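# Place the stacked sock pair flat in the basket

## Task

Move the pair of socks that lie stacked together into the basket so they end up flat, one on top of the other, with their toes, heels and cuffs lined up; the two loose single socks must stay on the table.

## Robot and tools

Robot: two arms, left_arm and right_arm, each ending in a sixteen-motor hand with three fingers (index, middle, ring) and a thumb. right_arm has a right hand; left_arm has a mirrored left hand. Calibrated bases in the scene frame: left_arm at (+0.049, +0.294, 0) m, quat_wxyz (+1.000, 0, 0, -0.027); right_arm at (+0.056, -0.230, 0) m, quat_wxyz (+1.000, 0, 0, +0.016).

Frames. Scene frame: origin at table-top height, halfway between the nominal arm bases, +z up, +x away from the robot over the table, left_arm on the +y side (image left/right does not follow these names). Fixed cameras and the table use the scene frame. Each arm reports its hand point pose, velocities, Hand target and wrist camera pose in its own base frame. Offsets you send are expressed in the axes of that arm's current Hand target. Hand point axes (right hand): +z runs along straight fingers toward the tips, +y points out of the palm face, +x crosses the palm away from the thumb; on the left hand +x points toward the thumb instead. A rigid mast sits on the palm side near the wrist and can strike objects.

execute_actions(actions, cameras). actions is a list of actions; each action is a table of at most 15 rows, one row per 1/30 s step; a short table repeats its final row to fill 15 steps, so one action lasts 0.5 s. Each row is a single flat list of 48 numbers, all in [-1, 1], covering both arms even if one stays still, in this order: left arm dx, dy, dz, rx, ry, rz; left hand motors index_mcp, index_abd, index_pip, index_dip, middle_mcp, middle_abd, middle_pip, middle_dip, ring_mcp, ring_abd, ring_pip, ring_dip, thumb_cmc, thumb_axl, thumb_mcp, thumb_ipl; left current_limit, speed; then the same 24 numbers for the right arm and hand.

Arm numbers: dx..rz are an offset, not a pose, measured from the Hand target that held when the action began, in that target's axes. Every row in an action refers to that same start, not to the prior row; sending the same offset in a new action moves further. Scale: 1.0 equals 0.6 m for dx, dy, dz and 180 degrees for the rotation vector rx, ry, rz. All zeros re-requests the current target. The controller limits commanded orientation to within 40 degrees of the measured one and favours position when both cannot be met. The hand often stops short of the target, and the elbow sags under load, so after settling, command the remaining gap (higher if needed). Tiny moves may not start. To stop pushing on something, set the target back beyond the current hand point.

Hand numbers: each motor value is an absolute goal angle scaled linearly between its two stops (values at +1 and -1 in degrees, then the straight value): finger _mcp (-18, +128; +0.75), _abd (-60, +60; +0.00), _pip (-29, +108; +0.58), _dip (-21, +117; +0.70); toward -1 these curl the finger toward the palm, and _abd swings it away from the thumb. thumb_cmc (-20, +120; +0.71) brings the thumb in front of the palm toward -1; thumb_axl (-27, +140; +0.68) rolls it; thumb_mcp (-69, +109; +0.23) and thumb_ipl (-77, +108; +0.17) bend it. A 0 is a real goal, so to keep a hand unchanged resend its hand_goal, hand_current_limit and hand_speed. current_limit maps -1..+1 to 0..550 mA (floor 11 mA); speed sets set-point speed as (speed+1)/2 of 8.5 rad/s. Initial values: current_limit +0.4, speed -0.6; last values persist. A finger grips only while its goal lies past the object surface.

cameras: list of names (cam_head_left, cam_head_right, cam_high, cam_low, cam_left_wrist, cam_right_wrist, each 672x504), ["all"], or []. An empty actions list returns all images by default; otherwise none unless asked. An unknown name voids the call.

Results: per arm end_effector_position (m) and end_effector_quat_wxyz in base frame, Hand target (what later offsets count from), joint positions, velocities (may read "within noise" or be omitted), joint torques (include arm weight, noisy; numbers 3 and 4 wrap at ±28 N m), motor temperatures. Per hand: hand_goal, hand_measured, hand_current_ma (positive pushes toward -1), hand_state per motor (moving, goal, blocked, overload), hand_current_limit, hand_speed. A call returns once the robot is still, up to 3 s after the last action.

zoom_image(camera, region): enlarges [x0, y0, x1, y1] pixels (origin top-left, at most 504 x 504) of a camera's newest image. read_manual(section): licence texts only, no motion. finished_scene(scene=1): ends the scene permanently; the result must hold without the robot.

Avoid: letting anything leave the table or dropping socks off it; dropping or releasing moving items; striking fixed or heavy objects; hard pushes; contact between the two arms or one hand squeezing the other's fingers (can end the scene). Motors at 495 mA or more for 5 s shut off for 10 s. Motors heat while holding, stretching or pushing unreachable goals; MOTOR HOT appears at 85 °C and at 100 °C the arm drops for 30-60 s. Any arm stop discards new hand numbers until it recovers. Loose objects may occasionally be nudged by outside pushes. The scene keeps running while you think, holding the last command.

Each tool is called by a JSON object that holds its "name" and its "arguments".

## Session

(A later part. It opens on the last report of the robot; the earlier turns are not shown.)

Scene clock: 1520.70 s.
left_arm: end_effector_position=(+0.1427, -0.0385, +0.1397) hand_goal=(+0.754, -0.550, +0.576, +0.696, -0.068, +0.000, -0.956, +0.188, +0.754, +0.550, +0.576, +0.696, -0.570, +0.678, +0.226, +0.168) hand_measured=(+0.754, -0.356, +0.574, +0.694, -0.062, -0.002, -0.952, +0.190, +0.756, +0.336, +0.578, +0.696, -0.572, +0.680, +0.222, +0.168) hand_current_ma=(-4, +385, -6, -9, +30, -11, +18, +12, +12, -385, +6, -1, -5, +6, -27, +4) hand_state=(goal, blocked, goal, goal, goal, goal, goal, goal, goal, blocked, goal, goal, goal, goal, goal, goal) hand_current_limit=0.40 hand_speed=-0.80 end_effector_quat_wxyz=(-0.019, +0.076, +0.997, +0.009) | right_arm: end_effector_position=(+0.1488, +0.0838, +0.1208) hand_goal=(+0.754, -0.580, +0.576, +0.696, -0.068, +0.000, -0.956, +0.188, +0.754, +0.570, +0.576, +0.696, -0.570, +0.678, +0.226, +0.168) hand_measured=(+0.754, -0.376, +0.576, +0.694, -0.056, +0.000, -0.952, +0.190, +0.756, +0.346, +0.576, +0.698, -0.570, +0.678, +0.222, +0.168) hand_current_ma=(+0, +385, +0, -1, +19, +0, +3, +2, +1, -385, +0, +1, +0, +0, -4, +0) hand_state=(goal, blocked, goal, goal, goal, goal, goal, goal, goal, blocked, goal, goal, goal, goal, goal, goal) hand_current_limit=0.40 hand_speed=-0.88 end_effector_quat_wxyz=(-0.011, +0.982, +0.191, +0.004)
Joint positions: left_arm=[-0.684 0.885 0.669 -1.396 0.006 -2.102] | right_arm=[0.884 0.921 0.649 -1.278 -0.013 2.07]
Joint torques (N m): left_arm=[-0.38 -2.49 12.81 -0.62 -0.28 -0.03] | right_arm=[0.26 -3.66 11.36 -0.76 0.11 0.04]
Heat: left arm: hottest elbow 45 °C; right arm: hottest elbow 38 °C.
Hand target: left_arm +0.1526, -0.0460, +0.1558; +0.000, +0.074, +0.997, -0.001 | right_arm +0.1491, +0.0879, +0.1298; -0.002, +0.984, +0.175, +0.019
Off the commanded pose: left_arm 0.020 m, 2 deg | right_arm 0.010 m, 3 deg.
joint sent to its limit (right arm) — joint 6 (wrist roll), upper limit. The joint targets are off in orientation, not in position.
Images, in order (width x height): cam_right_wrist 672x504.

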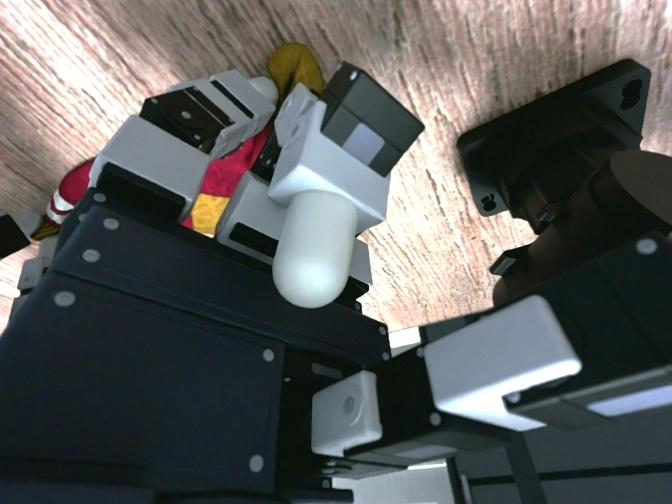

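Lift further.

{"name": "execute_actions", "arguments": {"actions": [[[0,0,0,0,0,0,0.754,-0.55,0.576,0.696,-0.068,0,-0.956,0.188,0.754,0.55,0.576,0.696,-0.571,0.678,0.226,0.168,0.4,-0.8,0.002,-0.001,-0.012,0,0,0,0.754,-0.58,0.576,0.696,-0.068,0,-0.956,0.188,0.754,0.57,0.576,0.696,-0.571,0.678,0.226,0.168,0.4,-0.88]],[[0,0,0,0,0,0,0.754,-0.55,0.576,0.696,-0.068,0,-0.956,0.188,0.754,0.55,0.576,0.696,-0.571,0.678,0.226,0.168,0.4,-0.8,0.002,-0.001,-0.012,0,0,0,0.754,-0.58,0.576,0.696,-0.068,0,-0.956,0.188,0.754,0.57,0.576,0.696,-0.571,0.678,0.226,0.168,0.4,-0.88]]], "cameras": ["cam_right_wrist"]}}

{"name": "zoom_image", "arguments": {"camera": "cam_right_wrist", "region": [210, 30, 350, 130]}}

{"name": "execute_actions", "arguments": {"actions": [[[0,0,0,0,0,0,0.754,-0.55,0.576,0.696,-0.068,0,-0.956,0.188,0.754,0.55,0.576,0.696,-0.571,0.678,0.226,0.168,0.4,-0.8,0.002,-0.001,-0.012,0,0,0,0.754,-0.58,0.576,0.696,-0.068,0,-0.956,0.188,0.754,0.57,0.576,0.696,-0.571,0.678,0.226,0.168,0.4,-0.88]],[[0,0,0,0,0,0,0.754,-0.55,0.576,0.696,-0.068,0,-0.956,0.188,0.754,0.55,0.576,0.696,-0.571,0.678,0.226,0.168,0.4,-0.8,0.002,-0.001,-0.012,0,0,0,0.754,-0.58,0.576,0.696,-0.068,0,-0.956,0.188,0.754,0.57,0.576,0.696,-0.571,0.678,0.226,0.168,0.4,-0.88]]], "cameras": ["cam_right_wrist","cam_high","cam_low","cam_head_right"]}}

{"name": "zoom_image", "arguments": {"camera": "cam_right_wrist", "region": [210, 30, 350, 130]}}

{"name": "zoom_image", "arguments": {"camera": "cam_high", "region": [440, 140, 550, 300]}}

Scene clock: 1531.57 s.
left_arm: end_effector_position=(+0.1427, -0.0385, +0.1397) hand_goal=(+0.754, -0.550, +0.576, +0.696, -0.068, +0.000, -0.956, +0.188, +0.754, +0.550, +0.576, +0.696, -0.570, +0.678, +0.226, +0.168) hand_measured=(+0.754, -0.356, +0.574, +0.694, -0.062, -0.002, -0.952, +0.190, +0.756, +0.336, +0.578, +0.696, -0.572, +0.680, +0.222, +0.168) hand_current_ma=(-4, +385, -6, -9, +30, -11, +18, +12, +12, -385, +6, -1, -5, +6, -27, +4) hand_state=(goal, blocked, goal, goal, goal, goal, goal, goal, goal, blocked, goal, goal, goal, goal, goal, goal) hand_current_limit=0.40 hand_speed=-0.80 end_effector_quat_wxyz=(-0.019, +0.076, +0.997, +0.009) | right_arm: end_effector_position=(+0.1452, +0.0794, +0.1285) hand_goal=(+0.754, -0.580, +0.576, +0.696, -0.068, +0.000, -0.956, +0.188, +0.754, +0.570, +0.576, +0.696, -0.570, +0.678, +0.226, +0.168) hand_measured=(+0.754, -0.380, +0.576, +0.694, -0.056, +0.000, -0.952, +0.190, +0.756, +0.346, +0.576, +0.698, -0.570, +0.678, +0.222, +0.168) hand_current_ma=(+0, +385, +0, -1, +19, +0, +3, +2, +1, -385, +0, +1, +0, +0, -4, +0) hand_state=(goal, blocked, goal, goal, goal, goal, goal, goal, goal, blocked, goal, goal, goal, goal, goal, goal) hand_current_limit=0.40 hand_speed=-0.88 end_effector_quat_wxyz=(-0.002, +0.982, +0.191, -0.007)
Joint positions: left_arm=[-0.684 0.885 0.669 -1.396 0.006 -2.102] | right_arm=[0.884 0.921 0.665 -1.323 -0.013 2.07]
Joint torques (N m): left_arm=[-0.21 -2.43 12.82 -0.62 -0.28 -0.03] | right_arm=[0.26 -3.9 13.07 -0.65 0.09 0.04]
Heat: left arm: hottest elbow 45 °C; right arm: hottest elbow 39 °C.
Hand target: left_arm +0.1526, -0.0460, +0.1558; +0.000, +0.074, +0.997, -0.001 | right_arm +0.1504, +0.0897, +0.1443; -0.002, +0.984, +0.175, +0.019
Off the commanded pose: left_arm 0.020 m, 2 deg | right_arm 0.019 m, 4 deg.
joint sent to its limit (right arm) — joint 6 (wrist roll), upper limit. The joint targets are off in orientation, not in position.
Images, in order (width x height): cam_right_wrist 672x504.

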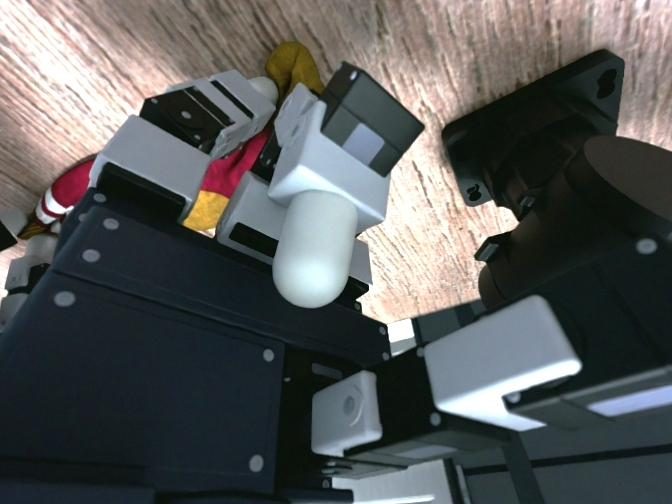

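Scaled by 3.600.

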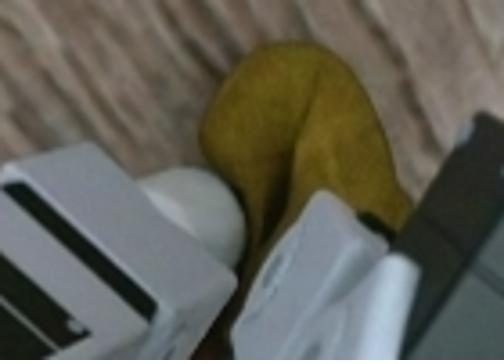

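Scene clock: 1532.77 s.
left_arm: end_effector_position=(+0.1427, -0.0385, +0.1397) hand_goal=(+0.754, -0.550, +0.576, +0.696, -0.068, +0.000, -0.956, +0.188, +0.754, +0.550, +0.576, +0.696, -0.570, +0.678, +0.226, +0.168) hand_measured=(+0.754, -0.356, +0.574, +0.694, -0.062, -0.002, -0.952, +0.190, +0.756, +0.336, +0.578, +0.696, -0.572, +0.680, +0.222, +0.168) hand_current_ma=(-4, +385, -6, -9, +30, -11, +18, +12, +12, -385, +6, -1, -5, +6, -27, +4) hand_state=(goal, blocked, goal, goal, goal, goal, goal, goal, goal, blocked, goal, goal, goal, goal, goal, goal) hand_current_limit=0.40 hand_speed=-0.80 end_effector_quat_wxyz=(-0.019, +0.076, +0.997, +0.009) | right_arm: end_effector_position=(+0.1469, +0.0814, +0.1429) hand_goal=(+0.754, -0.580, +0.576, +0.696, -0.068, +0.000, -0.956, +0.188, +0.754, +0.570, +0.576, +0.696, -0.570, +0.678, +0.226, +0.168) hand_measured=(+0.754, -0.380, +0.576, +0.694, -0.056, +0.000, -0.952, +0.190, +0.756, +0.346, +0.576, +0.698, -0.570, +0.678, +0.222, +0.168) hand_current_ma=(+0, +385, +0, -1, +19, +0, +3, +2, +1, -385, +0, +1, +0, +0, -4, +0) hand_state=(goal, blocked, goal, goal, goal, goal, goal, goal, goal, blocked, goal, goal, goal, goal, goal, goal) hand_current_limit=0.40 hand_speed=-0.88 end_effector_quat_wxyz=(-0.002, +0.982, +0.191, -0.008)
Joint positions: left_arm=[-0.684 0.885 0.669 -1.396 0.006 -2.102] | right_arm=[0.884 0.919 0.702 -1.363 -0.013 2.07]
Joint torques (N m): left_arm=[-0.44 -2.43 12.82 -0.62 -0.28 -0.03] | right_arm=[0.44 -4.01 13.08 -0.59 0.08 0.05]
Heat: left arm: hottest elbow 45 °C; right arm: hottest elbow 39 °C.
Hand target: left_arm +0.1526, -0.0460, +0.1558; +0.000, +0.074, +0.997, -0.001 | right_arm +0.1517, +0.0914, +0.1587; -0.002, +0.984, +0.175, +0.019
Off the commanded pose: left_arm 0.020 m, 2 deg | right_arm 0.019 m, 4 deg.
joint sent to its limit (right arm) — joint 6 (wrist roll), upper limit. The joint targets are off in orientation, not in position.
Images, in order (width x height): cam_head_right 672x504, cam_high 672x504, cam_low 672x504, cam_right_wrist 672x504.

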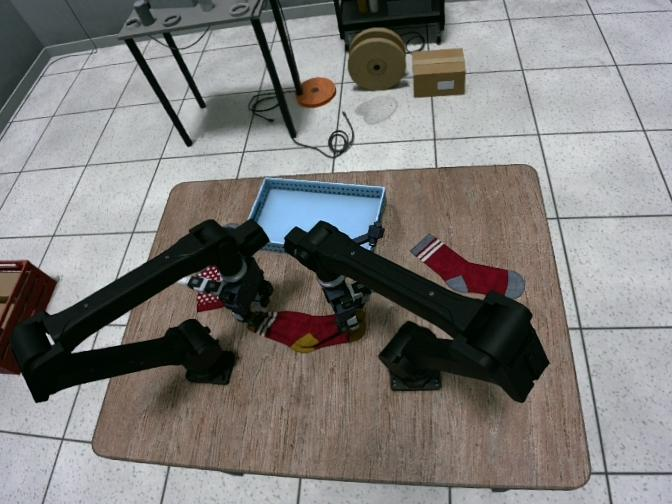

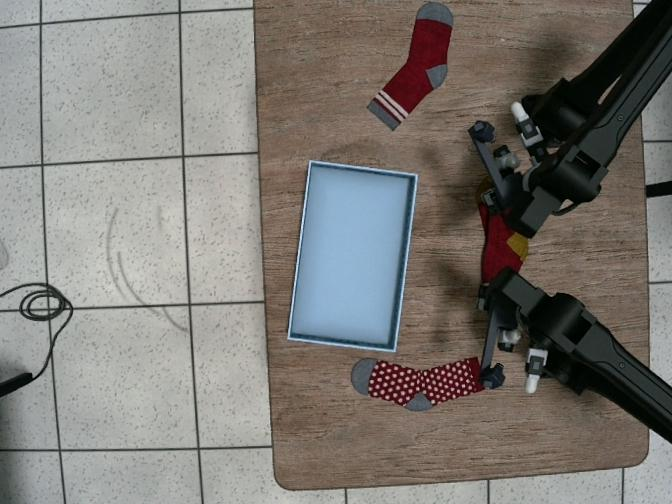

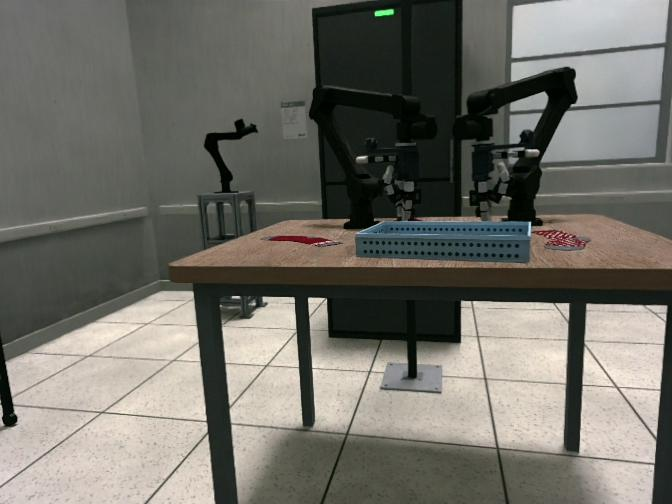

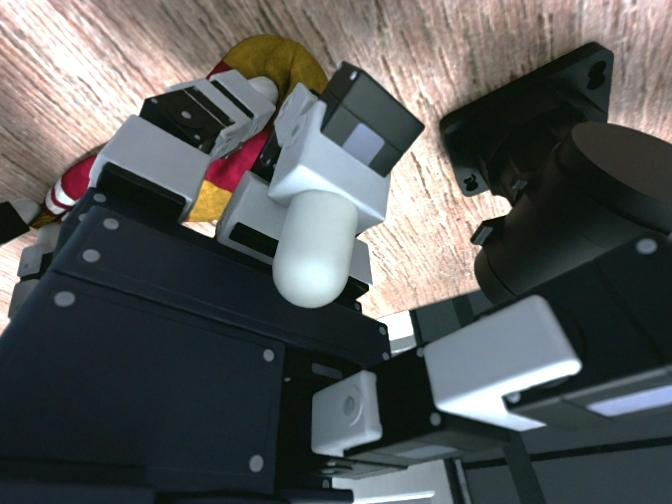

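Scaled by 3.600.

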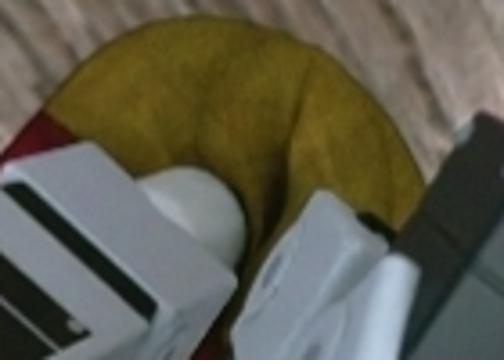

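Scaled by 3.150.

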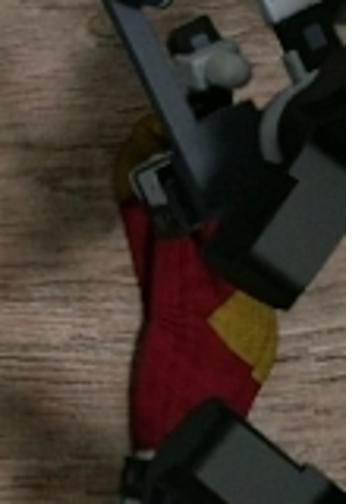

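{"name": "execute_actions", "arguments": {"actions": [[[0,0,0,0,0,0,0.754,-0.55,0.576,0.696,-0.068,0,-0.956,0.188,0.754,0.55,0.576,0.696,-0.571,0.678,0.226,0.168,0.4,-0.8,-0.002,0.001,0.025,0,0,0,0.754,-0.58,0.576,0.696,-0.068,0,-0.956,0.188,0.754,0.57,0.576,0.696,-0.571,0.678,0.226,0.168,0.4,-0.88]],[[0,0,0,0,0,0,0.754,-0.55,0.576,0.696,-0.068,0,-0.956,0.188,0.754,0.55,0.576,0.696,-0.571,0.678,0.226,0.168,0.4,-0.8,-0.002,0.001,0.025,0,0,0,0.754,-0.58,0.576,0.696,-0.068,0,-0.956,0.188,0.754,0.57,0.576,0.696,-0.571,0.678,0.226,0.168,0.4,-0.88]],[[0,0,0,0,0,0,0.754,-0.55,0.576,0.696,-0.068,0,-0.956,0.188,0.754,0.55,0.576,0.696,-0.571,0.678,0.226,0.168,0.4,-0.8,0,0,0,0,0,0,0.754,-0.3,0.576,0.696,-0.068,0,-0.956,0.188,0.754,0.28,0.576,0.696,-0.571,0.678,0.226,0.168,0.4,-0.85]],[[0,0,0,0,0,0,0.754,-0.55,0.576,0.696,-0.068,0,-0.956,0.188,0.754,0.55,0.576,0.696,-0.571,0.678,0.226,0.168,0.4,-0.8,0,0,0,0,0,0,0.754,-0.1,0.576,0.696,-0.068,0,-0.956,0.188,0.754,0.1,0.576,0.696,-0.571,0.678,0.226,0.168,0.4,-0.85]],[[0,0,0,0,0,0,0.754,-0.55,0.576,0.696,-0.068,0,-0.956,0.188,0.754,0.55,0.576,0.696,-0.571,0.678,0.226,0.168,0.4,-0.8,0,0,0,0,0,0,0.754,0.1,0.576,0.696,-0.068,0,-0.956,0.188,0.754,-0.1,0.576,0.696,-0.571,0.678,0.226,0.168,0.4,-0.85]],[[0,0,0,0,0,0,0.754,-0.55,0.576,0.696,-0.068,0,-0.956,0.188,0.754,0.55,0.576,0.696,-0.571,0.678,0.226,0.168,0.4,-0.8,0,0,0,0,0,0,0.754,0.18,0.576,0.696,-0.068,0,-0.956,0.188,0.754,-0.18,0.576,0.696,-0.571,0.678,0.226,0.168,0.4,-0.85]]], "cameras": ["cam_right_wrist","cam_high","cam_head_right"]}}

{"name": "zoom_image", "arguments": {"camera": "cam_right_wrist", "region": [100, 0, 400, 220]}}

{"name": "zoom_image", "arguments": {"camera": "cam_head_right", "region": [240, 250, 400, 370]}}

{"name": "zoom_image", "arguments": {"camera": "cam_high", "region": [440, 140, 550, 300]}}

Scene clock: 1589.93 s.
left_arm: end_effector_position=(+0.1427, -0.0385, +0.1397) hand_goal=(+0.754, -0.550, +0.576, +0.696, -0.068, +0.000, -0.956, +0.188, +0.754, +0.550, +0.576, +0.696, -0.570, +0.678, +0.226, +0.168) hand_measured=(+0.754, -0.356, +0.574, +0.694, -0.062, -0.002, -0.952, +0.190, +0.756, +0.336, +0.578, +0.696, -0.572, +0.680, +0.222, +0.168) hand_current_ma=(-4, +385, -6, -9, +30, -11, +18, +12, +12, -385, +6, -1, -5, +6, -27, +4) hand_state=(goal, blocked, goal, goal, goal, goal, goal, goal, goal, blocked, goal, goal, goal, goal, goal, goal) hand_current_limit=0.40 hand_speed=-0.80 end_effector_quat_wxyz=(-0.019, +0.076, +0.997, +0.009) | right_arm: end_effector_position=(+0.1518, +0.0874, +0.1309) hand_goal=(+0.754, +0.180, +0.576, +0.696, -0.068, +0.000, -0.956, +0.188, +0.754, -0.180, +0.576, +0.696, -0.570, +0.678, +0.226, +0.168) hand_measured=(+0.754, +0.176, +0.576, +0.694, -0.056, +0.000, -0.952, +0.190, +0.754, -0.174, +0.576, +0.698, -0.570, +0.678, +0.222, +0.168) hand_current_ma=(+0, -4, +0, -1, +19, +0, +3, +2, +1, +4, +0, +1, +0, +0, -4, +0) hand_state=(goal, goal, goal, goal, goal, goal, goal, goal, goal, goal, goal, goal, goal, goal, goal, goal) hand_current_limit=0.40 hand_speed=-0.85 end_effector_quat_wxyz=(-0.015, +0.981, +0.191, +0.008)
Joint positions: left_arm=[-0.684 0.885 0.669 -1.396 0.006 -2.102] | right_arm=[0.884 0.919 0.676 -1.297 -0.013 2.07]
Joint torques (N m): left_arm=[-0.44 -2.37 12.82 -0.61 -0.28 -0.03] | right_arm=[0.26 -3.02 9.47 0.35 0.13 0.05]
Heat: left arm: hottest elbow 45 °C; right arm: hottest elbow 43 °C.
Hand target: left_arm +0.1526, -0.0460, +0.1558; +0.000, +0.074, +0.997, -0.001 | right_arm +0.1510, +0.0899, +0.1287; -0.002, +0.984, +0.175, +0.019
Off the commanded pose: left_arm 0.020 m, 2 deg | right_arm 0.003 m, 3 deg.
joint sent to its limit (right arm) — joint 6 (wrist roll), upper limit. The joint targets are off in orientation, not in position.
Images, in order (width x height): cam_head_right 672x504, cam_high 672x504, cam_right_wrist 672x504.

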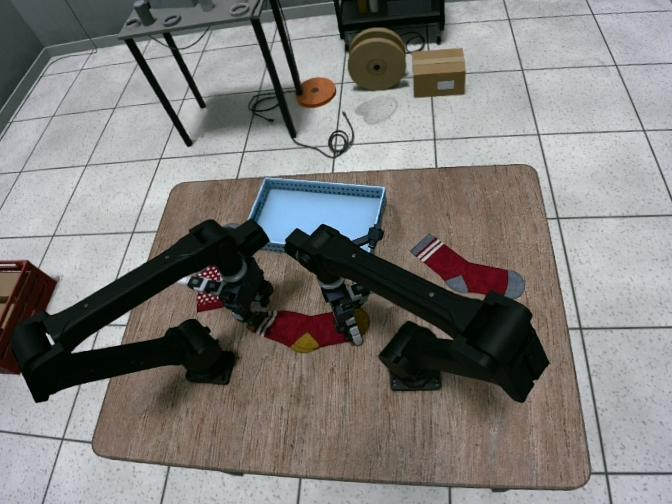

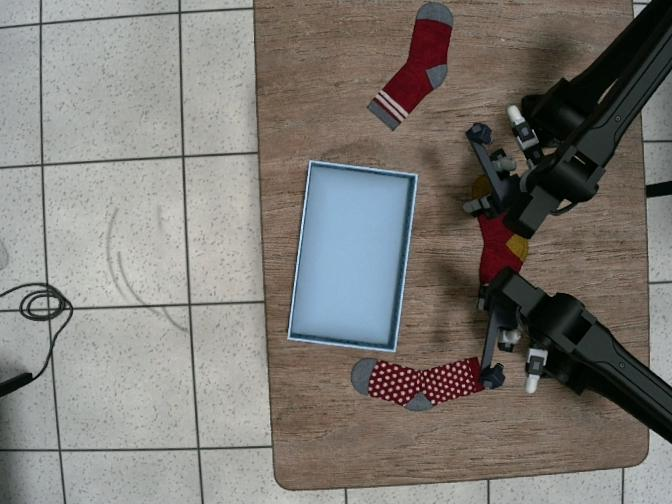

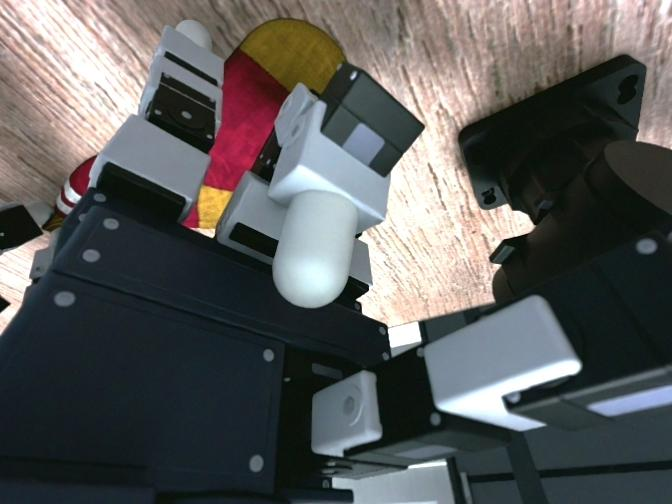

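Scaled by 1.680.

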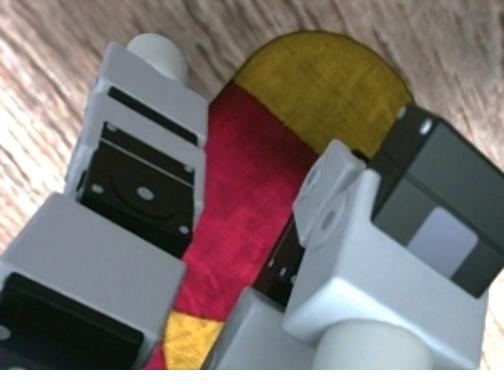

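Scaled by 3.150.

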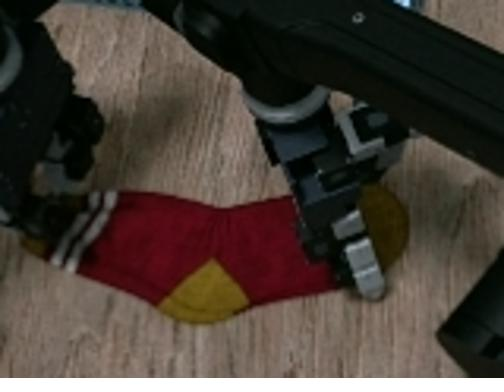

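Scaled by 3.150.

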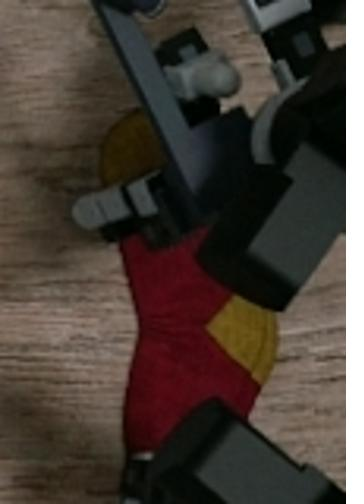

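{"name": "execute_actions", "arguments": {"actions": [[[0,0,0,0,0,0,0.754,-0.55,0.576,0.696,-0.068,0,-0.956,0.188,0.754,0.55,0.576,0.696,-0.571,0.678,0.226,0.168,0.4,-0.8,0,0,0.0137,0,0,0,0.754,0.18,0.576,0.696,-0.068,0,-0.956,0.188,0.754,-0.18,0.576,0.696,-0.571,0.678,0.226,0.168,0.6,-0.88]],[[0,0,0,0,0,0,0.754,-0.55,0.576,0.696,-0.068,0,-0.956,0.188,0.754,0.55,0.576,0.696,-0.571,0.678,0.226,0.168,0.4,-0.8,0,0,0,0,0,0,0.754,0.1,0.576,0.696,-0.068,0,-0.956,0.188,0.754,-0.1,0.576,0.696,-0.571,0.678,0.226,0.168,0.6,-0.88]]]}}

{"name": "execute_actions", "arguments": {"actions": [[[0,0,0,0,0,0,0.754,-0.55,0.576,0.696,-0.068,0,-0.956,0.188,0.754,0.55,0.576,0.696,-0.571,0.678,0.226,0.168,0.4,-0.8,0,0,-0.003,0,0,0,0.754,0.03,0.576,0.696,-0.068,0,-0.956,0.188,0.754,-0.03,0.576,0.696,-0.571,0.678,0.226,0.168,0.6,-0.88]]]}}

Scene clock: 1599.53 s.
left_arm: end_effector_position=(+0.1427, -0.0385, +0.1397) hand_goal=(+0.754, -0.550, +0.576, +0.696, -0.068, +0.000, -0.956, +0.188, +0.754, +0.550, +0.576, +0.696, -0.570, +0.678, +0.226, +0.168) hand_measured=(+0.754, -0.356, +0.574, +0.694, -0.062, -0.002, -0.952, +0.190, +0.756, +0.336, +0.578, +0.696, -0.572, +0.680, +0.222, +0.168) hand_current_ma=(-4, +385, -6, -9, +30, -11, +18, +12, +12, -385, +6, -1, -5, +6, -27, +4) hand_state=(goal, blocked, goal, goal, goal, goal, goal, goal, goal, blocked, goal, goal, goal, goal, goal, goal) hand_current_limit=0.40 hand_speed=-0.80 end_effector_quat_wxyz=(-0.019, +0.076, +0.997, +0.009) | right_arm: end_effector_position=(+0.1519, +0.0876, +0.1238) hand_goal=(+0.754, +0.100, +0.576, +0.696, -0.068, +0.000, -0.956, +0.188, +0.754, -0.100, +0.576, +0.696, -0.570, +0.678, +0.226, +0.168) hand_measured=(+0.754, +0.152, +0.576, +0.694, -0.056, +0.000, -0.952, +0.190, +0.754, -0.102, +0.576, +0.698, -0.570, +0.678, +0.222, +0.168) hand_current_ma=(+0, +104, +0, -1, +19, +0, +3, +2, +0, -2, +0, +1, +0, +0, -4, +0) hand_state=(goal, blocked, goal, goal, goal, goal, goal, goal, goal, goal, goal, goal, goal, goal, goal, goal) hand_current_limit=0.60 hand_speed=-0.88 end_effector_quat_wxyz=(-0.017, +0.981, +0.191, +0.011)
Joint positions: left_arm=[-0.684 0.885 0.669 -1.396 0.006 -2.102] | right_arm=[0.884 0.919 0.658 -1.272 -0.013 2.07]
Joint torques (N m): left_arm=[-0.38 -2.37 12.83 -0.62 -0.28 -0.04] | right_arm=[0.26 -2.32 9.35 0.44 0.16 0.05]
Heat: left arm: hottest elbow 45 °C; right arm: hottest elbow 42 °C.
Hand target: left_arm +0.1526, -0.0460, +0.1558; +0.000, +0.074, +0.997, -0.001 | right_arm +0.1512, +0.0898, +0.1204; -0.002, +0.984, +0.175, +0.019
Off the commanded pose: left_arm 0.020 m, 2 deg | right_arm 0.004 m, 3 deg.
joint sent to its limit (right arm) — joint 6 (wrist roll), upper limit. The joint targets are off in orientation, not in position.

Scene clock: 1600.23 s.
left_arm: end_effector_position=(+0.1427, -0.0385, +0.1397) hand_goal=(+0.754, -0.550, +0.576, +0.696, -0.068, +0.000, -0.956, +0.188, +0.754, +0.550, +0.576, +0.696, -0.570, +0.678, +0.226, +0.168) hand_measured=(+0.754, -0.356, +0.574, +0.694, -0.062, -0.002, -0.952, +0.190, +0.756, +0.336, +0.578, +0.696, -0.572, +0.680, +0.222, +0.168) hand_current_ma=(-4, +385, -6, -9, +30, -11, +18, +12, +12, -385, +6, -1, -5, +6, -27, +4) hand_state=(goal, blocked, goal, goal, goal, goal, goal, goal, goal, blocked, goal, goal, goal, goal, goal, goal) hand_current_limit=0.40 hand_speed=-0.80 end_effector_quat_wxyz=(-0.019, +0.076, +0.997, +0.009) | right_arm: end_effector_position=(+0.1519, +0.0876, +0.1238) hand_goal=(+0.754, +0.030, +0.576, +0.696, -0.068, +0.000, -0.956, +0.188, +0.754, -0.030, +0.576, +0.696, -0.570, +0.678, +0.226, +0.168) hand_measured=(+0.754, +0.136, +0.576, +0.694, -0.056, +0.000, -0.952, +0.190, +0.754, -0.068, +0.576, +0.698, -0.570, +0.678, +0.222, +0.168) hand_current_ma=(+0, +279, +0, -1, +19, +0, +3, +2, +0, -65, +0, +1, +0, +0, -4, +0) hand_state=(goal, blocked, goal, goal, goal, goal, goal, goal, goal, blocked, goal, goal, goal, goal, goal, goal) hand_current_limit=0.60 hand_speed=-0.88 end_effector_quat_wxyz=(-0.017, +0.981, +0.191, +0.011)
Joint positions: left_arm=[-0.684 0.885 0.669 -1.396 0.006 -2.102] | right_arm=[0.884 0.919 0.658 -1.272 -0.013 2.07]
Joint torques (N m): left_arm=[-0.44 -2.32 12.82 -0.65 -0.28 -0.03] | right_arm=[0.21 -2.32 9.74 0.14 0.16 0.03]
Heat: left arm: hottest elbow 45 °C; right arm: hottest elbow 42 °C.
Hand target: left_arm +0.1526, -0.0460, +0.1558; +0.000, +0.074, +0.997, -0.001 | right_arm +0.1511, +0.0898, +0.1222; -0.002, +0.984, +0.175, +0.019
Off the commanded pose: left_arm 0.020 m, 2 deg | right_arm 0.003 m, 3 deg.
joint sent to its limit (right arm) — joint 6 (wrist roll), upper limit. The joint targets are off in orientation, not in position.

{"name": "execute_actions", "arguments": {"actions": [[[0,0,0,0,0,0,0.754,-0.55,0.576,0.696,-0.068,0,-0.956,0.188,0.754,0.55,0.576,0.696,-0.571,0.678,0.226,0.168,0.4,-0.8,0.001,0,-0.003,0,-0.005,0,0.754,0.03,0.576,0.696,-0.068,0,-0.956,0.188,0.754,-0.03,0.576,0.696,-0.571,0.678,0.226,0.168,0.6,-0.88]]]}}

{"name": "execute_actions", "arguments": {"actions": [[[0,0,0,0,0,0,0.754,-0.55,0.576,0.696,-0.068,0,-0.956,0.188,0.754,0.55,0.576,0.696,-0.571,0.678,0.226,0.168,0.4,-0.8,0,0,0,0,0,0,0.754,-0.03,0.576,0.696,-0.068,0,-0.956,0.188,0.754,0.03,0.576,0.696,-0.571,0.678,0.226,0.168,0.6,-0.88]]]}}

Scene clock: 1607.03 s.
left_arm: end_effector_position=(+0.1427, -0.0385, +0.1397) hand_goal=(+0.754, -0.550, +0.576, +0.696, -0.068, +0.000, -0.956, +0.188, +0.754, +0.550, +0.576, +0.696, -0.570, +0.678, +0.226, +0.168) hand_measured=(+0.754, -0.356, +0.574, +0.694, -0.062, -0.002, -0.952, +0.190, +0.756, +0.336, +0.578, +0.696, -0.572, +0.680, +0.222, +0.168) hand_current_ma=(-4, +385, -6, -9, +30, -11, +18, +12, +12, -385, +6, -1, -5, +6, -27, +4) hand_state=(goal, blocked, goal, goal, goal, goal, goal, goal, goal, blocked, goal, goal, goal, goal, goal, goal) hand_current_limit=0.40 hand_speed=-0.80 end_effector_quat_wxyz=(-0.019, +0.076, +0.997, +0.009) | right_arm: end_effector_position=(+0.1515, +0.0873, +0.1236) hand_goal=(+0.754, +0.030, +0.576, +0.696, -0.068, +0.000, -0.956, +0.188, +0.754, -0.030, +0.576, +0.696, -0.570, +0.678, +0.226, +0.168) hand_measured=(+0.754, +0.128, +0.576, +0.694, -0.056, +0.000, -0.952, +0.190, +0.754, -0.068, +0.576, +0.698, -0.570, +0.678, +0.222, +0.168) hand_current_ma=(+0, +252, +0, -1, +19, +0, +3, +2, +0, -65, +0, +1, +0, +0, -4, +0) hand_state=(goal, blocked, goal, goal, goal, goal, goal, goal, goal, blocked, goal, goal, goal, goal, goal, goal) hand_current_limit=0.60 hand_speed=-0.88 end_effector_quat_wxyz=(-0.016, +0.981, +0.191, +0.009)
Joint positions: left_arm=[-0.684 0.885 0.669 -1.396 0.006 -2.102] | right_arm=[0.884 0.921 0.658 -1.273 -0.014 2.07]
Joint torques (N m): left_arm=[-0.44 -2.37 12.82 -0.61 -0.29 -0.03] | right_arm=[-0.09 -1.44 10.52 -0.27 0.04 0.02]
Heat: left arm: hottest elbow 46 °C; right arm: hottest elbow 41 °C.
Hand target: left_arm +0.1526, -0.0460, +0.1558; +0.000, +0.074, +0.997, -0.001 | right_arm +0.1517, +0.0901, +0.1240; -0.001, +0.984, +0.175, +0.011
Off the commanded pose: left_arm 0.020 m, 2 deg | right_arm 0.003 m, 3 deg.
joint sent to its limit (right arm) — joint 6 (wrist roll), upper limit. The joint targets still meet the commanded pose.

Scene clock: 1607.73 s.
left_arm: end_effector_position=(+0.1427, -0.0385, +0.1397) hand_goal=(+0.754, -0.550, +0.576, +0.696, -0.068, +0.000, -0.956, +0.188, +0.754, +0.550, +0.576, +0.696, -0.570, +0.678, +0.226, +0.168) hand_measured=(+0.754, -0.356, +0.574, +0.694, -0.062, -0.002, -0.952, +0.190, +0.756, +0.336, +0.578, +0.696, -0.572, +0.680, +0.222, +0.168) hand_current_ma=(-4, +385, -6, -9, +30, -11, +18, +12, +12, -385, +6, -1, -5, +6, -27, +4) hand_state=(goal, blocked, goal, goal, goal, goal, goal, goal, goal, blocked, goal, goal, goal, goal, goal, goal) hand_current_limit=0.40 hand_speed=-0.80 end_effector_quat_wxyz=(-0.019, +0.076, +0.997, +0.009) | right_arm: end_effector_position=(+0.1512, +0.0871, +0.1236) hand_goal=(+0.754, -0.030, +0.576, +0.696, -0.068, +0.000, -0.956, +0.188, +0.754, +0.030, +0.576, +0.696, -0.570, +0.678, +0.226, +0.168) hand_measured=(+0.754, +0.110, +0.576, +0.694, -0.056, +0.000, -0.952, +0.190, +0.754, -0.066, +0.576, +0.698, -0.570, +0.678, +0.222, +0.168) hand_current_ma=(+0, +411, +0, -1, +19, +0, +3, +2, +0, -245, +0, +1, +0, +0, -4, +0) hand_state=(goal, blocked, goal, goal, goal, goal, goal, goal, goal, blocked, goal, goal, goal, goal, goal, goal) hand_current_limit=0.60 hand_speed=-0.88 end_effector_quat_wxyz=(-0.016, +0.981, +0.191, +0.008)
Joint positions: left_arm=[-0.684 0.885 0.669 -1.396 0.006 -2.102] | right_arm=[0.884 0.921 0.658 -1.275 -0.014 2.07]
Joint torques (N m): left_arm=[-0.38 -2.32 12.82 -0.61 -0.28 -0.03] | right_arm=[-0.09 -1.67 10.54 -0.23 0.06 0.03]
Heat: left arm: hottest elbow 46 °C; right arm: hottest elbow 41 °C.
Hand target: left_arm +0.1526, -0.0460, +0.1558; +0.000, +0.074, +0.997, -0.001 | right_arm +0.1517, +0.0901, +0.1240; -0.001, +0.984, +0.175, +0.011
Off the commanded pose: left_arm 0.020 m, 2 deg | right_arm 0.003 m, 3 deg.
joint sent to its limit (right arm) — joint 6 (wrist roll), upper limit. The joint targets still meet the commanded pose.

{"name": "execute_actions", "arguments": {"actions": [[[0,0,0,0,0,0,0.754,-0.55,0.576,0.696,-0.068,0,-0.956,0.188,0.754,0.55,0.576,0.696,-0.571,0.678,0.226,0.168,0.4,-0.8,0,0,-0.006,0,0,0,0.754,-0.03,0.576,0.696,-0.068,0,-0.956,0.188,0.754,0.03,0.576,0.696,-0.571,0.678,0.226,0.168,0.6,-0.88]]]}}

{"name": "execute_actions", "arguments": {"actions": [[[0,0,0,0,0,0,0.754,-0.55,0.576,0.696,-0.068,0,-0.956,0.188,0.754,0.55,0.576,0.696,-0.571,0.678,0.226,0.168,0.4,-0.8,0,0,-0.003,0,0,0,0.754,-0.05,0.576,0.696,-0.068,0,-0.956,0.188,0.754,0.05,0.576,0.696,-0.571,0.678,0.226,0.168,0.6,-0.88]]]}}

Scene clock: 1617.47 s.
left_arm: end_effector_position=(+0.1427, -0.0385, +0.1397) hand_goal=(+0.754, -0.550, +0.576, +0.696, -0.068, +0.000, -0.956, +0.188, +0.754, +0.550, +0.576, +0.696, -0.570, +0.678, +0.226, +0.168) hand_measured=(+0.754, -0.356, +0.574, +0.694, -0.062, -0.002, -0.952, +0.190, +0.756, +0.336, +0.578, +0.696, -0.572, +0.680, +0.222, +0.168) hand_current_ma=(-4, +385, -6, -9, +30, -11, +18, +12, +12, -385, +6, -1, -5, +6, -27, +4) hand_state=(goal, blocked, goal, goal, goal, goal, goal, goal, goal, blocked, goal, goal, goal, goal, goal, goal) hand_current_limit=0.40 hand_speed=-0.80 end_effector_quat_wxyz=(-0.019, +0.076, +0.997, +0.009) | right_arm: end_effector_position=(+0.1506, +0.0864, +0.1240) hand_goal=(+0.754, -0.030, +0.576, +0.696, -0.068, +0.000, -0.956, +0.188, +0.754, +0.030, +0.576, +0.696, -0.570, +0.678, +0.226, +0.168) hand_measured=(+0.754, +0.082, +0.576, +0.694, -0.056, +0.000, -0.952, +0.190, +0.756, -0.066, +0.578, +0.698, -0.570, +0.678, +0.222, +0.168) hand_current_ma=(+0, +298, +0, -1, +19, +0, +3, +2, +2, -245, +1, +1, +0, +0, -4, +0) hand_state=(goal, blocked, goal, goal, goal, goal, goal, goal, goal, blocked, goal, goal, goal, goal, goal, goal) hand_current_limit=0.60 hand_speed=-0.88 end_effector_quat_wxyz=(-0.015, +0.981, +0.191, +0.007)
Joint positions: left_arm=[-0.684 0.885 0.669 -1.396 0.006 -2.102] | right_arm=[0.884 0.921 0.659 -1.279 -0.014 2.07]
Joint torques (N m): left_arm=[-0.38 -2.37 12.82 -0.64 -0.28 -0.03] | right_arm=[-0.15 -1.61 11.15 -0.47 0.07 0.03]
Heat: left arm: hottest elbow 46 °C; right arm: hottest elbow 40 °C.
Hand target: left_arm +0.1526, -0.0460, +0.1558; +0.000, +0.074, +0.997, -0.001 | right_arm +0.1516, +0.0900, +0.1276; -0.001, +0.984, +0.175, +0.011
Off the commanded pose: left_arm 0.020 m, 2 deg | right_arm 0.005 m, 3 deg.
joint sent to its limit (right arm) — joint 6 (wrist roll), upper limit. The joint targets still meet the commanded pose.

Scene clock: 1618.17 s.
left_arm: end_effector_position=(+0.1427, -0.0385, +0.1397) hand_goal=(+0.754, -0.550, +0.576, +0.696, -0.068, +0.000, -0.956, +0.188, +0.754, +0.550, +0.576, +0.696, -0.570, +0.678, +0.226, +0.168) hand_measured=(+0.754, -0.356, +0.574, +0.694, -0.062, -0.002, -0.952, +0.190, +0.756, +0.336, +0.578, +0.696, -0.572, +0.680, +0.222, +0.168) hand_current_ma=(-4, +385, -6, -9, +30, -11, +18, +12, +12, -385, +6, -1, -5, +6, -27, +4) hand_state=(goal, blocked, goal, goal, goal, goal, goal, goal, goal, blocked, goal, goal, goal, goal, goal, goal) hand_current_limit=0.40 hand_speed=-0.80 end_effector_quat_wxyz=(-0.019, +0.076, +0.997, +0.009) | right_arm: end_effector_position=(+0.1503, +0.0861, +0.1245) hand_goal=(+0.754, -0.050, +0.576, +0.696, -0.068, +0.000, -0.956, +0.188, +0.754, +0.050, +0.576, +0.696, -0.570, +0.678, +0.226, +0.168) hand_measured=(+0.754, +0.026, +0.576, +0.694, -0.056, +0.000, -0.952, +0.190, +0.756, -0.042, +0.578, +0.698, -0.570, +0.678, +0.222, +0.168) hand_current_ma=(+1, +177, +0, -1, +19, +0, +3, +2, +2, -230, +1, +1, +0, +0, -4, +0) hand_state=(goal, blocked, goal, goal, goal, goal, goal, goal, goal, blocked, goal, goal, goal, goal, goal, goal) hand_current_limit=0.60 hand_speed=-0.88 end_effector_quat_wxyz=(-0.014, +0.981, +0.191, +0.006)
Joint positions: left_arm=[-0.684 0.885 0.669 -1.396 0.006 -2.102] | right_arm=[0.884 0.921 0.66 -1.282 -0.014 2.07]
Joint torques (N m): left_arm=[-0.44 -2.32 12.83 -0.65 -0.28 -0.04] | right_arm=[-0.03 -1.9 11.4 -0.57 0.07 0.03]
Heat: left arm: hottest elbow 46 °C; right arm: hottest elbow 40 °C.
Hand target: left_arm +0.1526, -0.0460, +0.1558; +0.000, +0.074, +0.997, -0.001 | right_arm +0.1516, +0.0900, +0.1294; +0.000, +0.984, +0.175, +0.011
Off the commanded pose: left_arm 0.020 m, 2 deg | right_arm 0.006 m, 3 deg.
joint sent to its limit (right arm) — joint 6 (wrist roll), upper limit. The joint targets still meet the commanded pose.

{"name": "execute_actions", "arguments": {"actions": [[[0,0,0,0,0,0,0.754,-0.55,0.576,0.696,-0.068,0,-0.956,0.188,0.754,0.55,0.576,0.696,-0.571,0.678,0.226,0.168,0.4,-0.8,0,0,0,0,0,0,0.754,-0.12,0.576,0.696,-0.068,0,-0.956,0.188,0.754,0.12,0.576,0.696,-0.571,0.678,0.226,0.168,0.6,-0.88]]]}}

{"name": "execute_actions", "arguments": {"actions": [[[0,0,0,0,0,0,0.754,-0.55,0.576,0.696,-0.068,0,-0.956,0.188,0.754,0.55,0.576,0.696,-0.571,0.678,0.226,0.168,0.4,-0.8,0,0,0.018,0,0,0,0.754,-0.15,0.576,0.696,-0.068,0,-0.956,0.188,0.754,0.15,0.576,0.696,-0.571,0.678,0.226,0.168,0.6,-0.88]]]}}

Scene clock: 1625.07 s.
left_arm: end_effector_position=(+0.1427, -0.0385, +0.1397) hand_goal=(+0.754, -0.550, +0.576, +0.696, -0.068, +0.000, -0.956, +0.188, +0.754, +0.550, +0.576, +0.696, -0.570, +0.678, +0.226, +0.168) hand_measured=(+0.754, -0.356, +0.574, +0.694, -0.062, -0.002, -0.952, +0.190, +0.756, +0.336, +0.578, +0.696, -0.572, +0.680, +0.222, +0.168) hand_current_ma=(-4, +385, -6, -9, +30, -11, +18, +12, +12, -385, +6, -1, -5, +6, -27, +4) hand_state=(goal, blocked, goal, goal, goal, goal, goal, goal, goal, blocked, goal, goal, goal, goal, goal, goal) hand_current_limit=0.40 hand_speed=-0.80 end_effector_quat_wxyz=(-0.019, +0.076, +0.997, +0.009) | right_arm: end_effector_position=(+0.1503, +0.0861, +0.1244) hand_goal=(+0.754, -0.120, +0.576, +0.696, -0.068, +0.000, -0.956, +0.188, +0.754, +0.120, +0.576, +0.696, -0.570, +0.678, +0.226, +0.168) hand_measured=(+0.754, -0.102, +0.576, +0.694, -0.056, +0.000, -0.952, +0.190, +0.754, +0.078, +0.578, +0.698, -0.570, +0.678, +0.222, +0.168) hand_current_ma=(+0, +25, +0, -1, +19, +0, +3, +2, +0, -79, +1, +1, +0, +0, -4, +0) hand_state=(goal, goal, goal, goal, goal, goal, goal, goal, goal, blocked, goal, goal, goal, goal, goal, goal) hand_current_limit=0.60 hand_speed=-0.88 end_effector_quat_wxyz=(-0.014, +0.981, +0.191, +0.006)
Joint positions: left_arm=[-0.684 0.885 0.669 -1.396 0.006 -2.102] | right_arm=[0.884 0.921 0.66 -1.282 -0.014 2.07]
Joint torques (N m): left_arm=[-0.44 -2.43 12.83 -0.62 -0.28 -0.03] | right_arm=[-0.38 -2.08 11.34 -0.57 0.07 0.05]
Heat: left arm: hottest elbow 46 °C; right arm: hottest elbow 40 °C.
Hand target: left_arm +0.1526, -0.0460, +0.1558; +0.000, +0.074, +0.997, -0.001 | right_arm +0.1515, +0.0900, +0.1294; +0.000, +0.984, +0.175, +0.011
Off the commanded pose: left_arm 0.020 m, 2 deg | right_arm 0.007 m, 3 deg.
joint sent to its limit (right arm) — joint 6 (wrist roll), upper limit. The joint targets still meet the commanded pose.

Scene clock: 1625.77 s.
left_arm: end_effector_position=(+0.1427, -0.0385, +0.1397) hand_goal=(+0.754, -0.550, +0.576, +0.696, -0.068, +0.000, -0.956, +0.188, +0.754, +0.550, +0.576, +0.696, -0.570, +0.678, +0.226, +0.168) hand_measured=(+0.754, -0.356, +0.574, +0.694, -0.062, -0.002, -0.952, +0.190, +0.756, +0.336, +0.578, +0.696, -0.572, +0.680, +0.222, +0.168) hand_current_ma=(-4, +385, -6, -9, +30, -11, +18, +12, +12, -385, +6, -1, -5, +6, -27, +4) hand_state=(goal, blocked, goal, goal, goal, goal, goal, goal, goal, blocked, goal, goal, goal, goal, goal, goal) hand_current_limit=0.40 hand_speed=-0.80 end_effector_quat_wxyz=(-0.019, +0.076, +0.997, +0.009) | right_arm: end_effector_position=(+0.1516, +0.0874, +0.1237) hand_goal=(+0.754, -0.150, +0.576, +0.696, -0.068, +0.000, -0.956, +0.188, +0.754, +0.150, +0.576, +0.696, -0.570, +0.678, +0.226, +0.168) hand_measured=(+0.754, -0.116, +0.576, +0.694, -0.056, +0.000, -0.952, +0.190, +0.754, +0.088, +0.578, +0.698, -0.570, +0.678, +0.222, +0.168) hand_current_ma=(+0, +56, +0, -1, +19, +0, +3, +2, +0, -134, +1, +1, +0, +0, -4, +0) hand_state=(goal, blocked, goal, goal, goal, goal, goal, goal, goal, blocked, goal, goal, goal, goal, goal, goal) hand_current_limit=0.60 hand_speed=-0.88 end_effector_quat_wxyz=(-0.015, +0.981, +0.191, +0.008)
Joint positions: left_arm=[-0.684 0.885 0.669 -1.396 0.006 -2.102] | right_arm=[0.884 0.924 0.66 -1.275 -0.014 2.07]
Joint torques (N m): left_arm=[-0.38 -2.37 12.83 -0.65 -0.28 -0.03] | right_arm=[-0.15 -1.55 9.43 0.51 0.06 0.04]
Heat: left arm: hottest elbow 46 °C; right arm: hottest elbow 40 °C.
Hand target: left_arm +0.1526, -0.0460, +0.1558; +0.000, +0.074, +0.997, -0.001 | right_arm +0.1518, +0.0901, +0.1186; +0.000, +0.984, +0.175, +0.011
Off the commanded pose: left_arm 0.020 m, 2 deg | right_arm 0.006 m, 3 deg.
joint sent to its limit (right arm) — joint 6 (wrist roll), upper limit. The joint targets still meet the commanded pose.

{"name": "execute_actions", "arguments": {"actions": [[[0,0,0,0,0,0,0.754,-0.55,0.576,0.696,-0.068,0,-0.956,0.188,0.754,0.55,0.576,0.696,-0.571,0.678,0.226,0.168,0.4,-0.8,0,0,0,0,0,0,0.754,-0.2,0.576,0.696,-0.068,0,-0.956,0.188,0.754,0.22,0.576,0.696,-0.571,0.678,0.226,0.168,0.6,-0.88]]]}}

{"name": "execute_actions", "arguments": {"actions": [[[0,0,0,0,0,0,0.754,-0.55,0.576,0.696,-0.068,0,-0.956,0.188,0.754,0.55,0.576,0.696,-0.571,0.678,0.226,0.168,0.4,-0.8,0,0,0.0015,0,0,0,0.754,-0.25,0.576,0.696,-0.068,0,-0.956,0.188,0.754,0.26,0.576,0.696,-0.571,0.678,0.226,0.168,0.6,-0.88]]], "cameras": ["cam_right_wrist"]}}

{"name": "zoom_image", "arguments": {"camera": "cam_right_wrist", "region": [100, 0, 400, 220]}}

Scene clock: 1638.33 s.
left_arm: end_effector_position=(+0.1427, -0.0385, +0.1397) hand_goal=(+0.754, -0.550, +0.576, +0.696, -0.068, +0.000, -0.956, +0.188, +0.754, +0.550, +0.576, +0.696, -0.570, +0.678, +0.226, +0.168) hand_measured=(+0.754, -0.356, +0.574, +0.694, -0.062, -0.002, -0.952, +0.190, +0.756, +0.336, +0.578, +0.696, -0.572, +0.680, +0.222, +0.168) hand_current_ma=(-4, +385, -6, -9, +30, -11, +18, +12, +12, -385, +6, -1, -5, +6, -27, +4) hand_state=(goal, blocked, goal, goal, goal, goal, goal, goal, goal, blocked, goal, goal, goal, goal, goal, goal) hand_current_limit=0.40 hand_speed=-0.80 end_effector_quat_wxyz=(-0.019, +0.076, +0.997, +0.009) | right_arm: end_effector_position=(+0.1509, +0.0880, +0.1230) hand_goal=(+0.754, -0.200, +0.576, +0.696, -0.068, +0.000, -0.956, +0.188, +0.754, +0.220, +0.576, +0.696, -0.570, +0.678, +0.226, +0.168) hand_measured=(+0.748, -0.134, +0.574, +0.694, -0.056, +0.000, -0.952, +0.190, +0.754, +0.210, +0.578, +0.698, -0.570, +0.678, +0.222, +0.168) hand_current_ma=(-8, +146, -2, -1, +19, +0, +3, +2, -1, -9, +1, +1, +0, +0, -4, +0) hand_state=(goal, blocked, goal, goal, goal, goal, goal, goal, goal, goal, goal, goal, goal, goal, goal, goal) hand_current_limit=0.60 hand_speed=-0.88 end_effector_quat_wxyz=(-0.016, +0.981, +0.191, +0.005)
Joint positions: left_arm=[-0.684 0.885 0.669 -1.396 0.006 -2.102] | right_arm=[0.884 0.927 0.66 -1.275 -0.019 2.07]
Joint torques (N m): left_arm=[-0.44 -2.43 12.82 -0.64 -0.29 -0.03] | right_arm=[-0.38 -1.79 9.4 0.54 0.25 0.03]
Heat: left arm: hottest elbow 46 °C; right arm: hottest elbow 40 °C.
Hand target: left_arm +0.1526, -0.0460, +0.1558; +0.000, +0.074, +0.997, -0.001 | right_arm +0.1518, +0.0901, +0.1185; +0.000, +0.984, +0.175, +0.011
Off the commanded pose: left_arm 0.020 m, 2 deg | right_arm 0.005 m, 3 deg.
joint sent to its limit (right arm) — joint 6 (wrist roll), upper limit. The joint targets still meet the commanded pose.

Scene clock: 1639.03 s.
left_arm: end_effector_position=(+0.1427, -0.0385, +0.1397) hand_goal=(+0.754, -0.550, +0.576, +0.696, -0.068, +0.000, -0.956, +0.188, +0.754, +0.550, +0.576, +0.696, -0.570, +0.678, +0.226, +0.168) hand_measured=(+0.754, -0.356, +0.574, +0.694, -0.062, -0.002, -0.952, +0.190, +0.756, +0.336, +0.578, +0.696, -0.572, +0.680, +0.222, +0.168) hand_current_ma=(-4, +385, -6, -9, +30, -11, +18, +12, +12, -385, +6, -1, -5, +6, -27, +4) hand_state=(goal, blocked, goal, goal, goal, goal, goal, goal, goal, blocked, goal, goal, goal, goal, goal, goal) hand_current_limit=0.40 hand_speed=-0.80 end_effector_quat_wxyz=(-0.019, +0.076, +0.997, +0.009) | right_arm: end_effector_position=(+0.1500, +0.0878, +0.1227) hand_goal=(+0.754, -0.250, +0.576, +0.696, -0.068, +0.000, -0.956, +0.188, +0.754, +0.260, +0.576, +0.696, -0.570, +0.678, +0.226, +0.168) hand_measured=(+0.746, -0.152, +0.574, +0.694, -0.056, +0.000, -0.952, +0.190, +0.754, +0.248, +0.578, +0.698, -0.570, +0.678, +0.222, +0.168) hand_current_ma=(-9, +248, -2, -1, +19, +0, +3, +2, -1, -12, +1, +1, +0, +0, -4, +0) hand_state=(goal, blocked, goal, goal, goal, goal, goal, goal, goal, goal, goal, goal, goal, goal, goal, goal) hand_current_limit=0.60 hand_speed=-0.88 end_effector_quat_wxyz=(-0.016, +0.981, +0.191, +0.002)
Joint positions: left_arm=[-0.684 0.885 0.669 -1.396 0.006 -2.102] | right_arm=[0.884 0.928 0.66 -1.278 -0.022 2.07]
Joint torques (N m): left_arm=[-0.38 -2.55 12.82 -0.62 -0.28 -0.03] | right_arm=[-0.09 -1.55 9.28 0.73 0.35 0.04]
Heat: left arm: hottest elbow 46 °C; right arm: hottest elbow 40 °C.
Hand target: left_arm +0.1526, -0.0460, +0.1558; +0.000, +0.074, +0.997, -0.001 | right_arm +0.1518, +0.0901, +0.1177; -0.001, +0.984, +0.175, +0.011
Off the commanded pose: left_arm 0.020 m, 2 deg | right_arm 0.006 m, 3 deg.
joint sent to its limit (right arm) — joint 6 (wrist roll), upper limit. The joint targets still meet the commanded pose.
Images, in order (width x height): cam_right_wrist 672x504.

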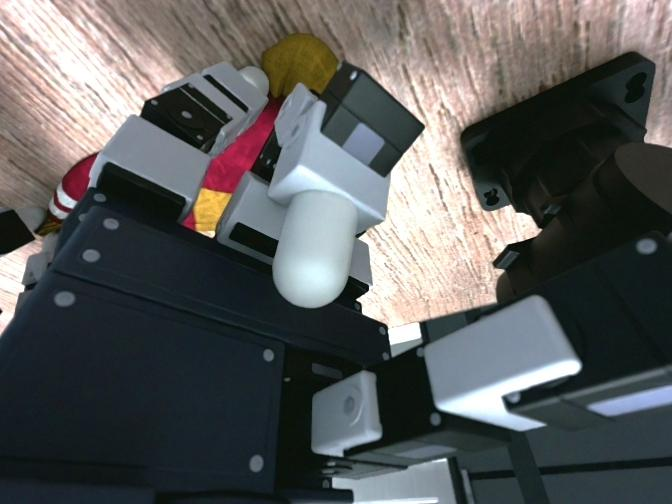

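Scaled by 1.680.

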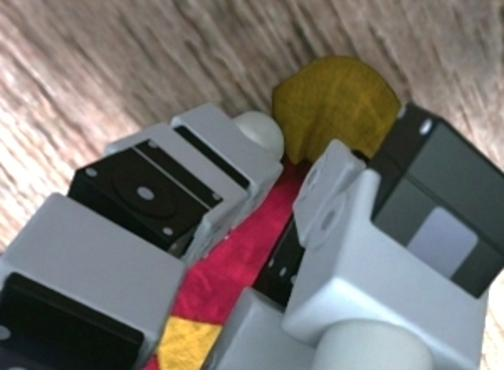

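{"name": "execute_actions", "arguments": {"actions": [[[0,0,0,0,0,0,0.754,-0.55,0.576,0.696,-0.068,0,-0.956,0.188,0.754,0.55,0.576,0.696,-0.571,0.678,0.226,0.168,0.4,-0.8,0,0,-0.003,0,0,0,0.754,-0.3,0.576,0.696,-0.068,0,-0.956,0.188,0.754,0.24,0.576,0.696,-0.571,0.678,0.226,0.168,0.6,-0.88]]]}}

{"name": "execute_actions", "arguments": {"actions": [[[0,0,0,0,0,0,0.754,-0.55,0.576,0.696,-0.068,0,-0.956,0.188,0.754,0.55,0.576,0.696,-0.571,0.678,0.226,0.168,0.4,-0.8,0,0,0,0,0,0,0.754,-0.3,0.576,0.696,-0.068,0,-0.956,0.188,0.754,0.24,0.576,0.696,-0.571,0.678,0.226,0.168,0.6,-0.88]]]}}

Scene clock: 1651.07 s.
left_arm: end_effector_position=(+0.1427, -0.0385, +0.1397) hand_goal=(+0.754, -0.550, +0.576, +0.696, -0.068, +0.000, -0.956, +0.188, +0.754, +0.550, +0.576, +0.696, -0.570, +0.678, +0.226, +0.168) hand_measured=(+0.754, -0.356, +0.574, +0.694, -0.062, -0.002, -0.952, +0.190, +0.756, +0.336, +0.578, +0.696, -0.572, +0.680, +0.222, +0.168) hand_current_ma=(-4, +385, -6, -9, +30, -11, +18, +12, +12, -385, +6, -1, -5, +6, -27, +4) hand_state=(goal, blocked, goal, goal, goal, goal, goal, goal, goal, blocked, goal, goal, goal, goal, goal, goal) hand_current_limit=0.40 hand_speed=-0.80 end_effector_quat_wxyz=(-0.019, +0.076, +0.997, +0.009) | right_arm: end_effector_position=(+0.1493, +0.0875, +0.1227) hand_goal=(+0.754, -0.300, +0.576, +0.696, -0.068, +0.000, -0.956, +0.188, +0.754, +0.240, +0.576, +0.696, -0.570, +0.678, +0.226, +0.168) hand_measured=(+0.746, -0.166, +0.574, +0.694, -0.056, +0.000, -0.952, +0.190, +0.754, +0.240, +0.578, +0.698, -0.570, +0.678, +0.222, +0.168) hand_current_ma=(-9, +382, -2, -1, +19, +0, +3, +2, +0, +0, +1, +1, +0, +0, -4, +0) hand_state=(goal, blocked, goal, goal, goal, goal, goal, goal, goal, goal, goal, goal, goal, goal, goal, goal) hand_current_limit=0.60 hand_speed=-0.88 end_effector_quat_wxyz=(-0.016, +0.981, +0.191, +0.001)
Joint positions: left_arm=[-0.684 0.885 0.669 -1.396 0.006 -2.102] | right_arm=[0.884 0.929 0.66 -1.28 -0.024 2.07]
Joint torques (N m): left_arm=[-0.62 -2.37 12.83 -0.65 -0.28 -0.03] | right_arm=[-0.09 -1.9 9.61 0.62 0.42 0.05]
Heat: left arm: hottest elbow 46 °C; right arm: hottest elbow 40 °C.
Hand target: left_arm +0.1526, -0.0460, +0.1558; +0.000, +0.074, +0.997, -0.001 | right_arm +0.1517, +0.0901, +0.1195; -0.001, +0.984, +0.175, +0.011
Off the commanded pose: left_arm 0.020 m, 2 deg | right_arm 0.005 m, 3 deg.
joint sent to its limit (right arm) — joint 6 (wrist roll), upper limit. The joint targets still meet the commanded pose.

Scene clock: 1651.77 s.
left_arm: end_effector_position=(+0.1427, -0.0385, +0.1397) hand_goal=(+0.754, -0.550, +0.576, +0.696, -0.068, +0.000, -0.956, +0.188, +0.754, +0.550, +0.576, +0.696, -0.570, +0.678, +0.226, +0.168) hand_measured=(+0.754, -0.356, +0.574, +0.694, -0.062, -0.002, -0.952, +0.190, +0.756, +0.336, +0.578, +0.696, -0.572, +0.680, +0.222, +0.168) hand_current_ma=(-4, +385, -6, -9, +30, -11, +18, +12, +12, -385, +6, -1, -5, +6, -27, +4) hand_state=(goal, blocked, goal, goal, goal, goal, goal, goal, goal, blocked, goal, goal, goal, goal, goal, goal) hand_current_limit=0.40 hand_speed=-0.80 end_effector_quat_wxyz=(-0.019, +0.076, +0.997, +0.009) | right_arm: end_effector_position=(+0.1493, +0.0875, +0.1227) hand_goal=(+0.754, -0.300, +0.576, +0.696, -0.068, +0.000, -0.956, +0.188, +0.754, +0.240, +0.576, +0.696, -0.570, +0.678, +0.226, +0.168) hand_measured=(+0.746, -0.166, +0.574, +0.694, -0.056, +0.000, -0.952, +0.190, +0.754, +0.240, +0.578, +0.698, -0.570, +0.678, +0.222, +0.168) hand_current_ma=(-9, +382, -2, -1, +19, +0, +3, +2, +0, +0, +1, +1, +0, +0, -4, +0) hand_state=(goal, blocked, goal, goal, goal, goal, goal, goal, goal, goal, goal, goal, goal, goal, goal, goal) hand_current_limit=0.60 hand_speed=-0.88 end_effector_quat_wxyz=(-0.016, +0.981, +0.191, +0.001)
Joint positions: left_arm=[-0.684 0.885 0.669 -1.396 0.006 -2.102] | right_arm=[0.884 0.929 0.66 -1.28 -0.024 2.07]
Joint torques (N m): left_arm=[-0.5 -2.43 12.86 -0.62 -0.28 -0.04] | right_arm=[-0.09 -1.9 9.58 0.58 0.43 0.05]
Heat: left arm: hottest elbow 46 °C; right arm: hottest elbow 40 °C.
Hand target: left_arm +0.1526, -0.0460, +0.1558; +0.000, +0.074, +0.997, -0.001 | right_arm +0.1517, +0.0901, +0.1195; -0.001, +0.984, +0.175, +0.011
Off the commanded pose: left_arm 0.020 m, 2 deg | right_arm 0.005 m, 3 deg.
joint sent to its limit (right arm) — joint 6 (wrist roll), upper limit. The joint targets still meet the commanded pose.


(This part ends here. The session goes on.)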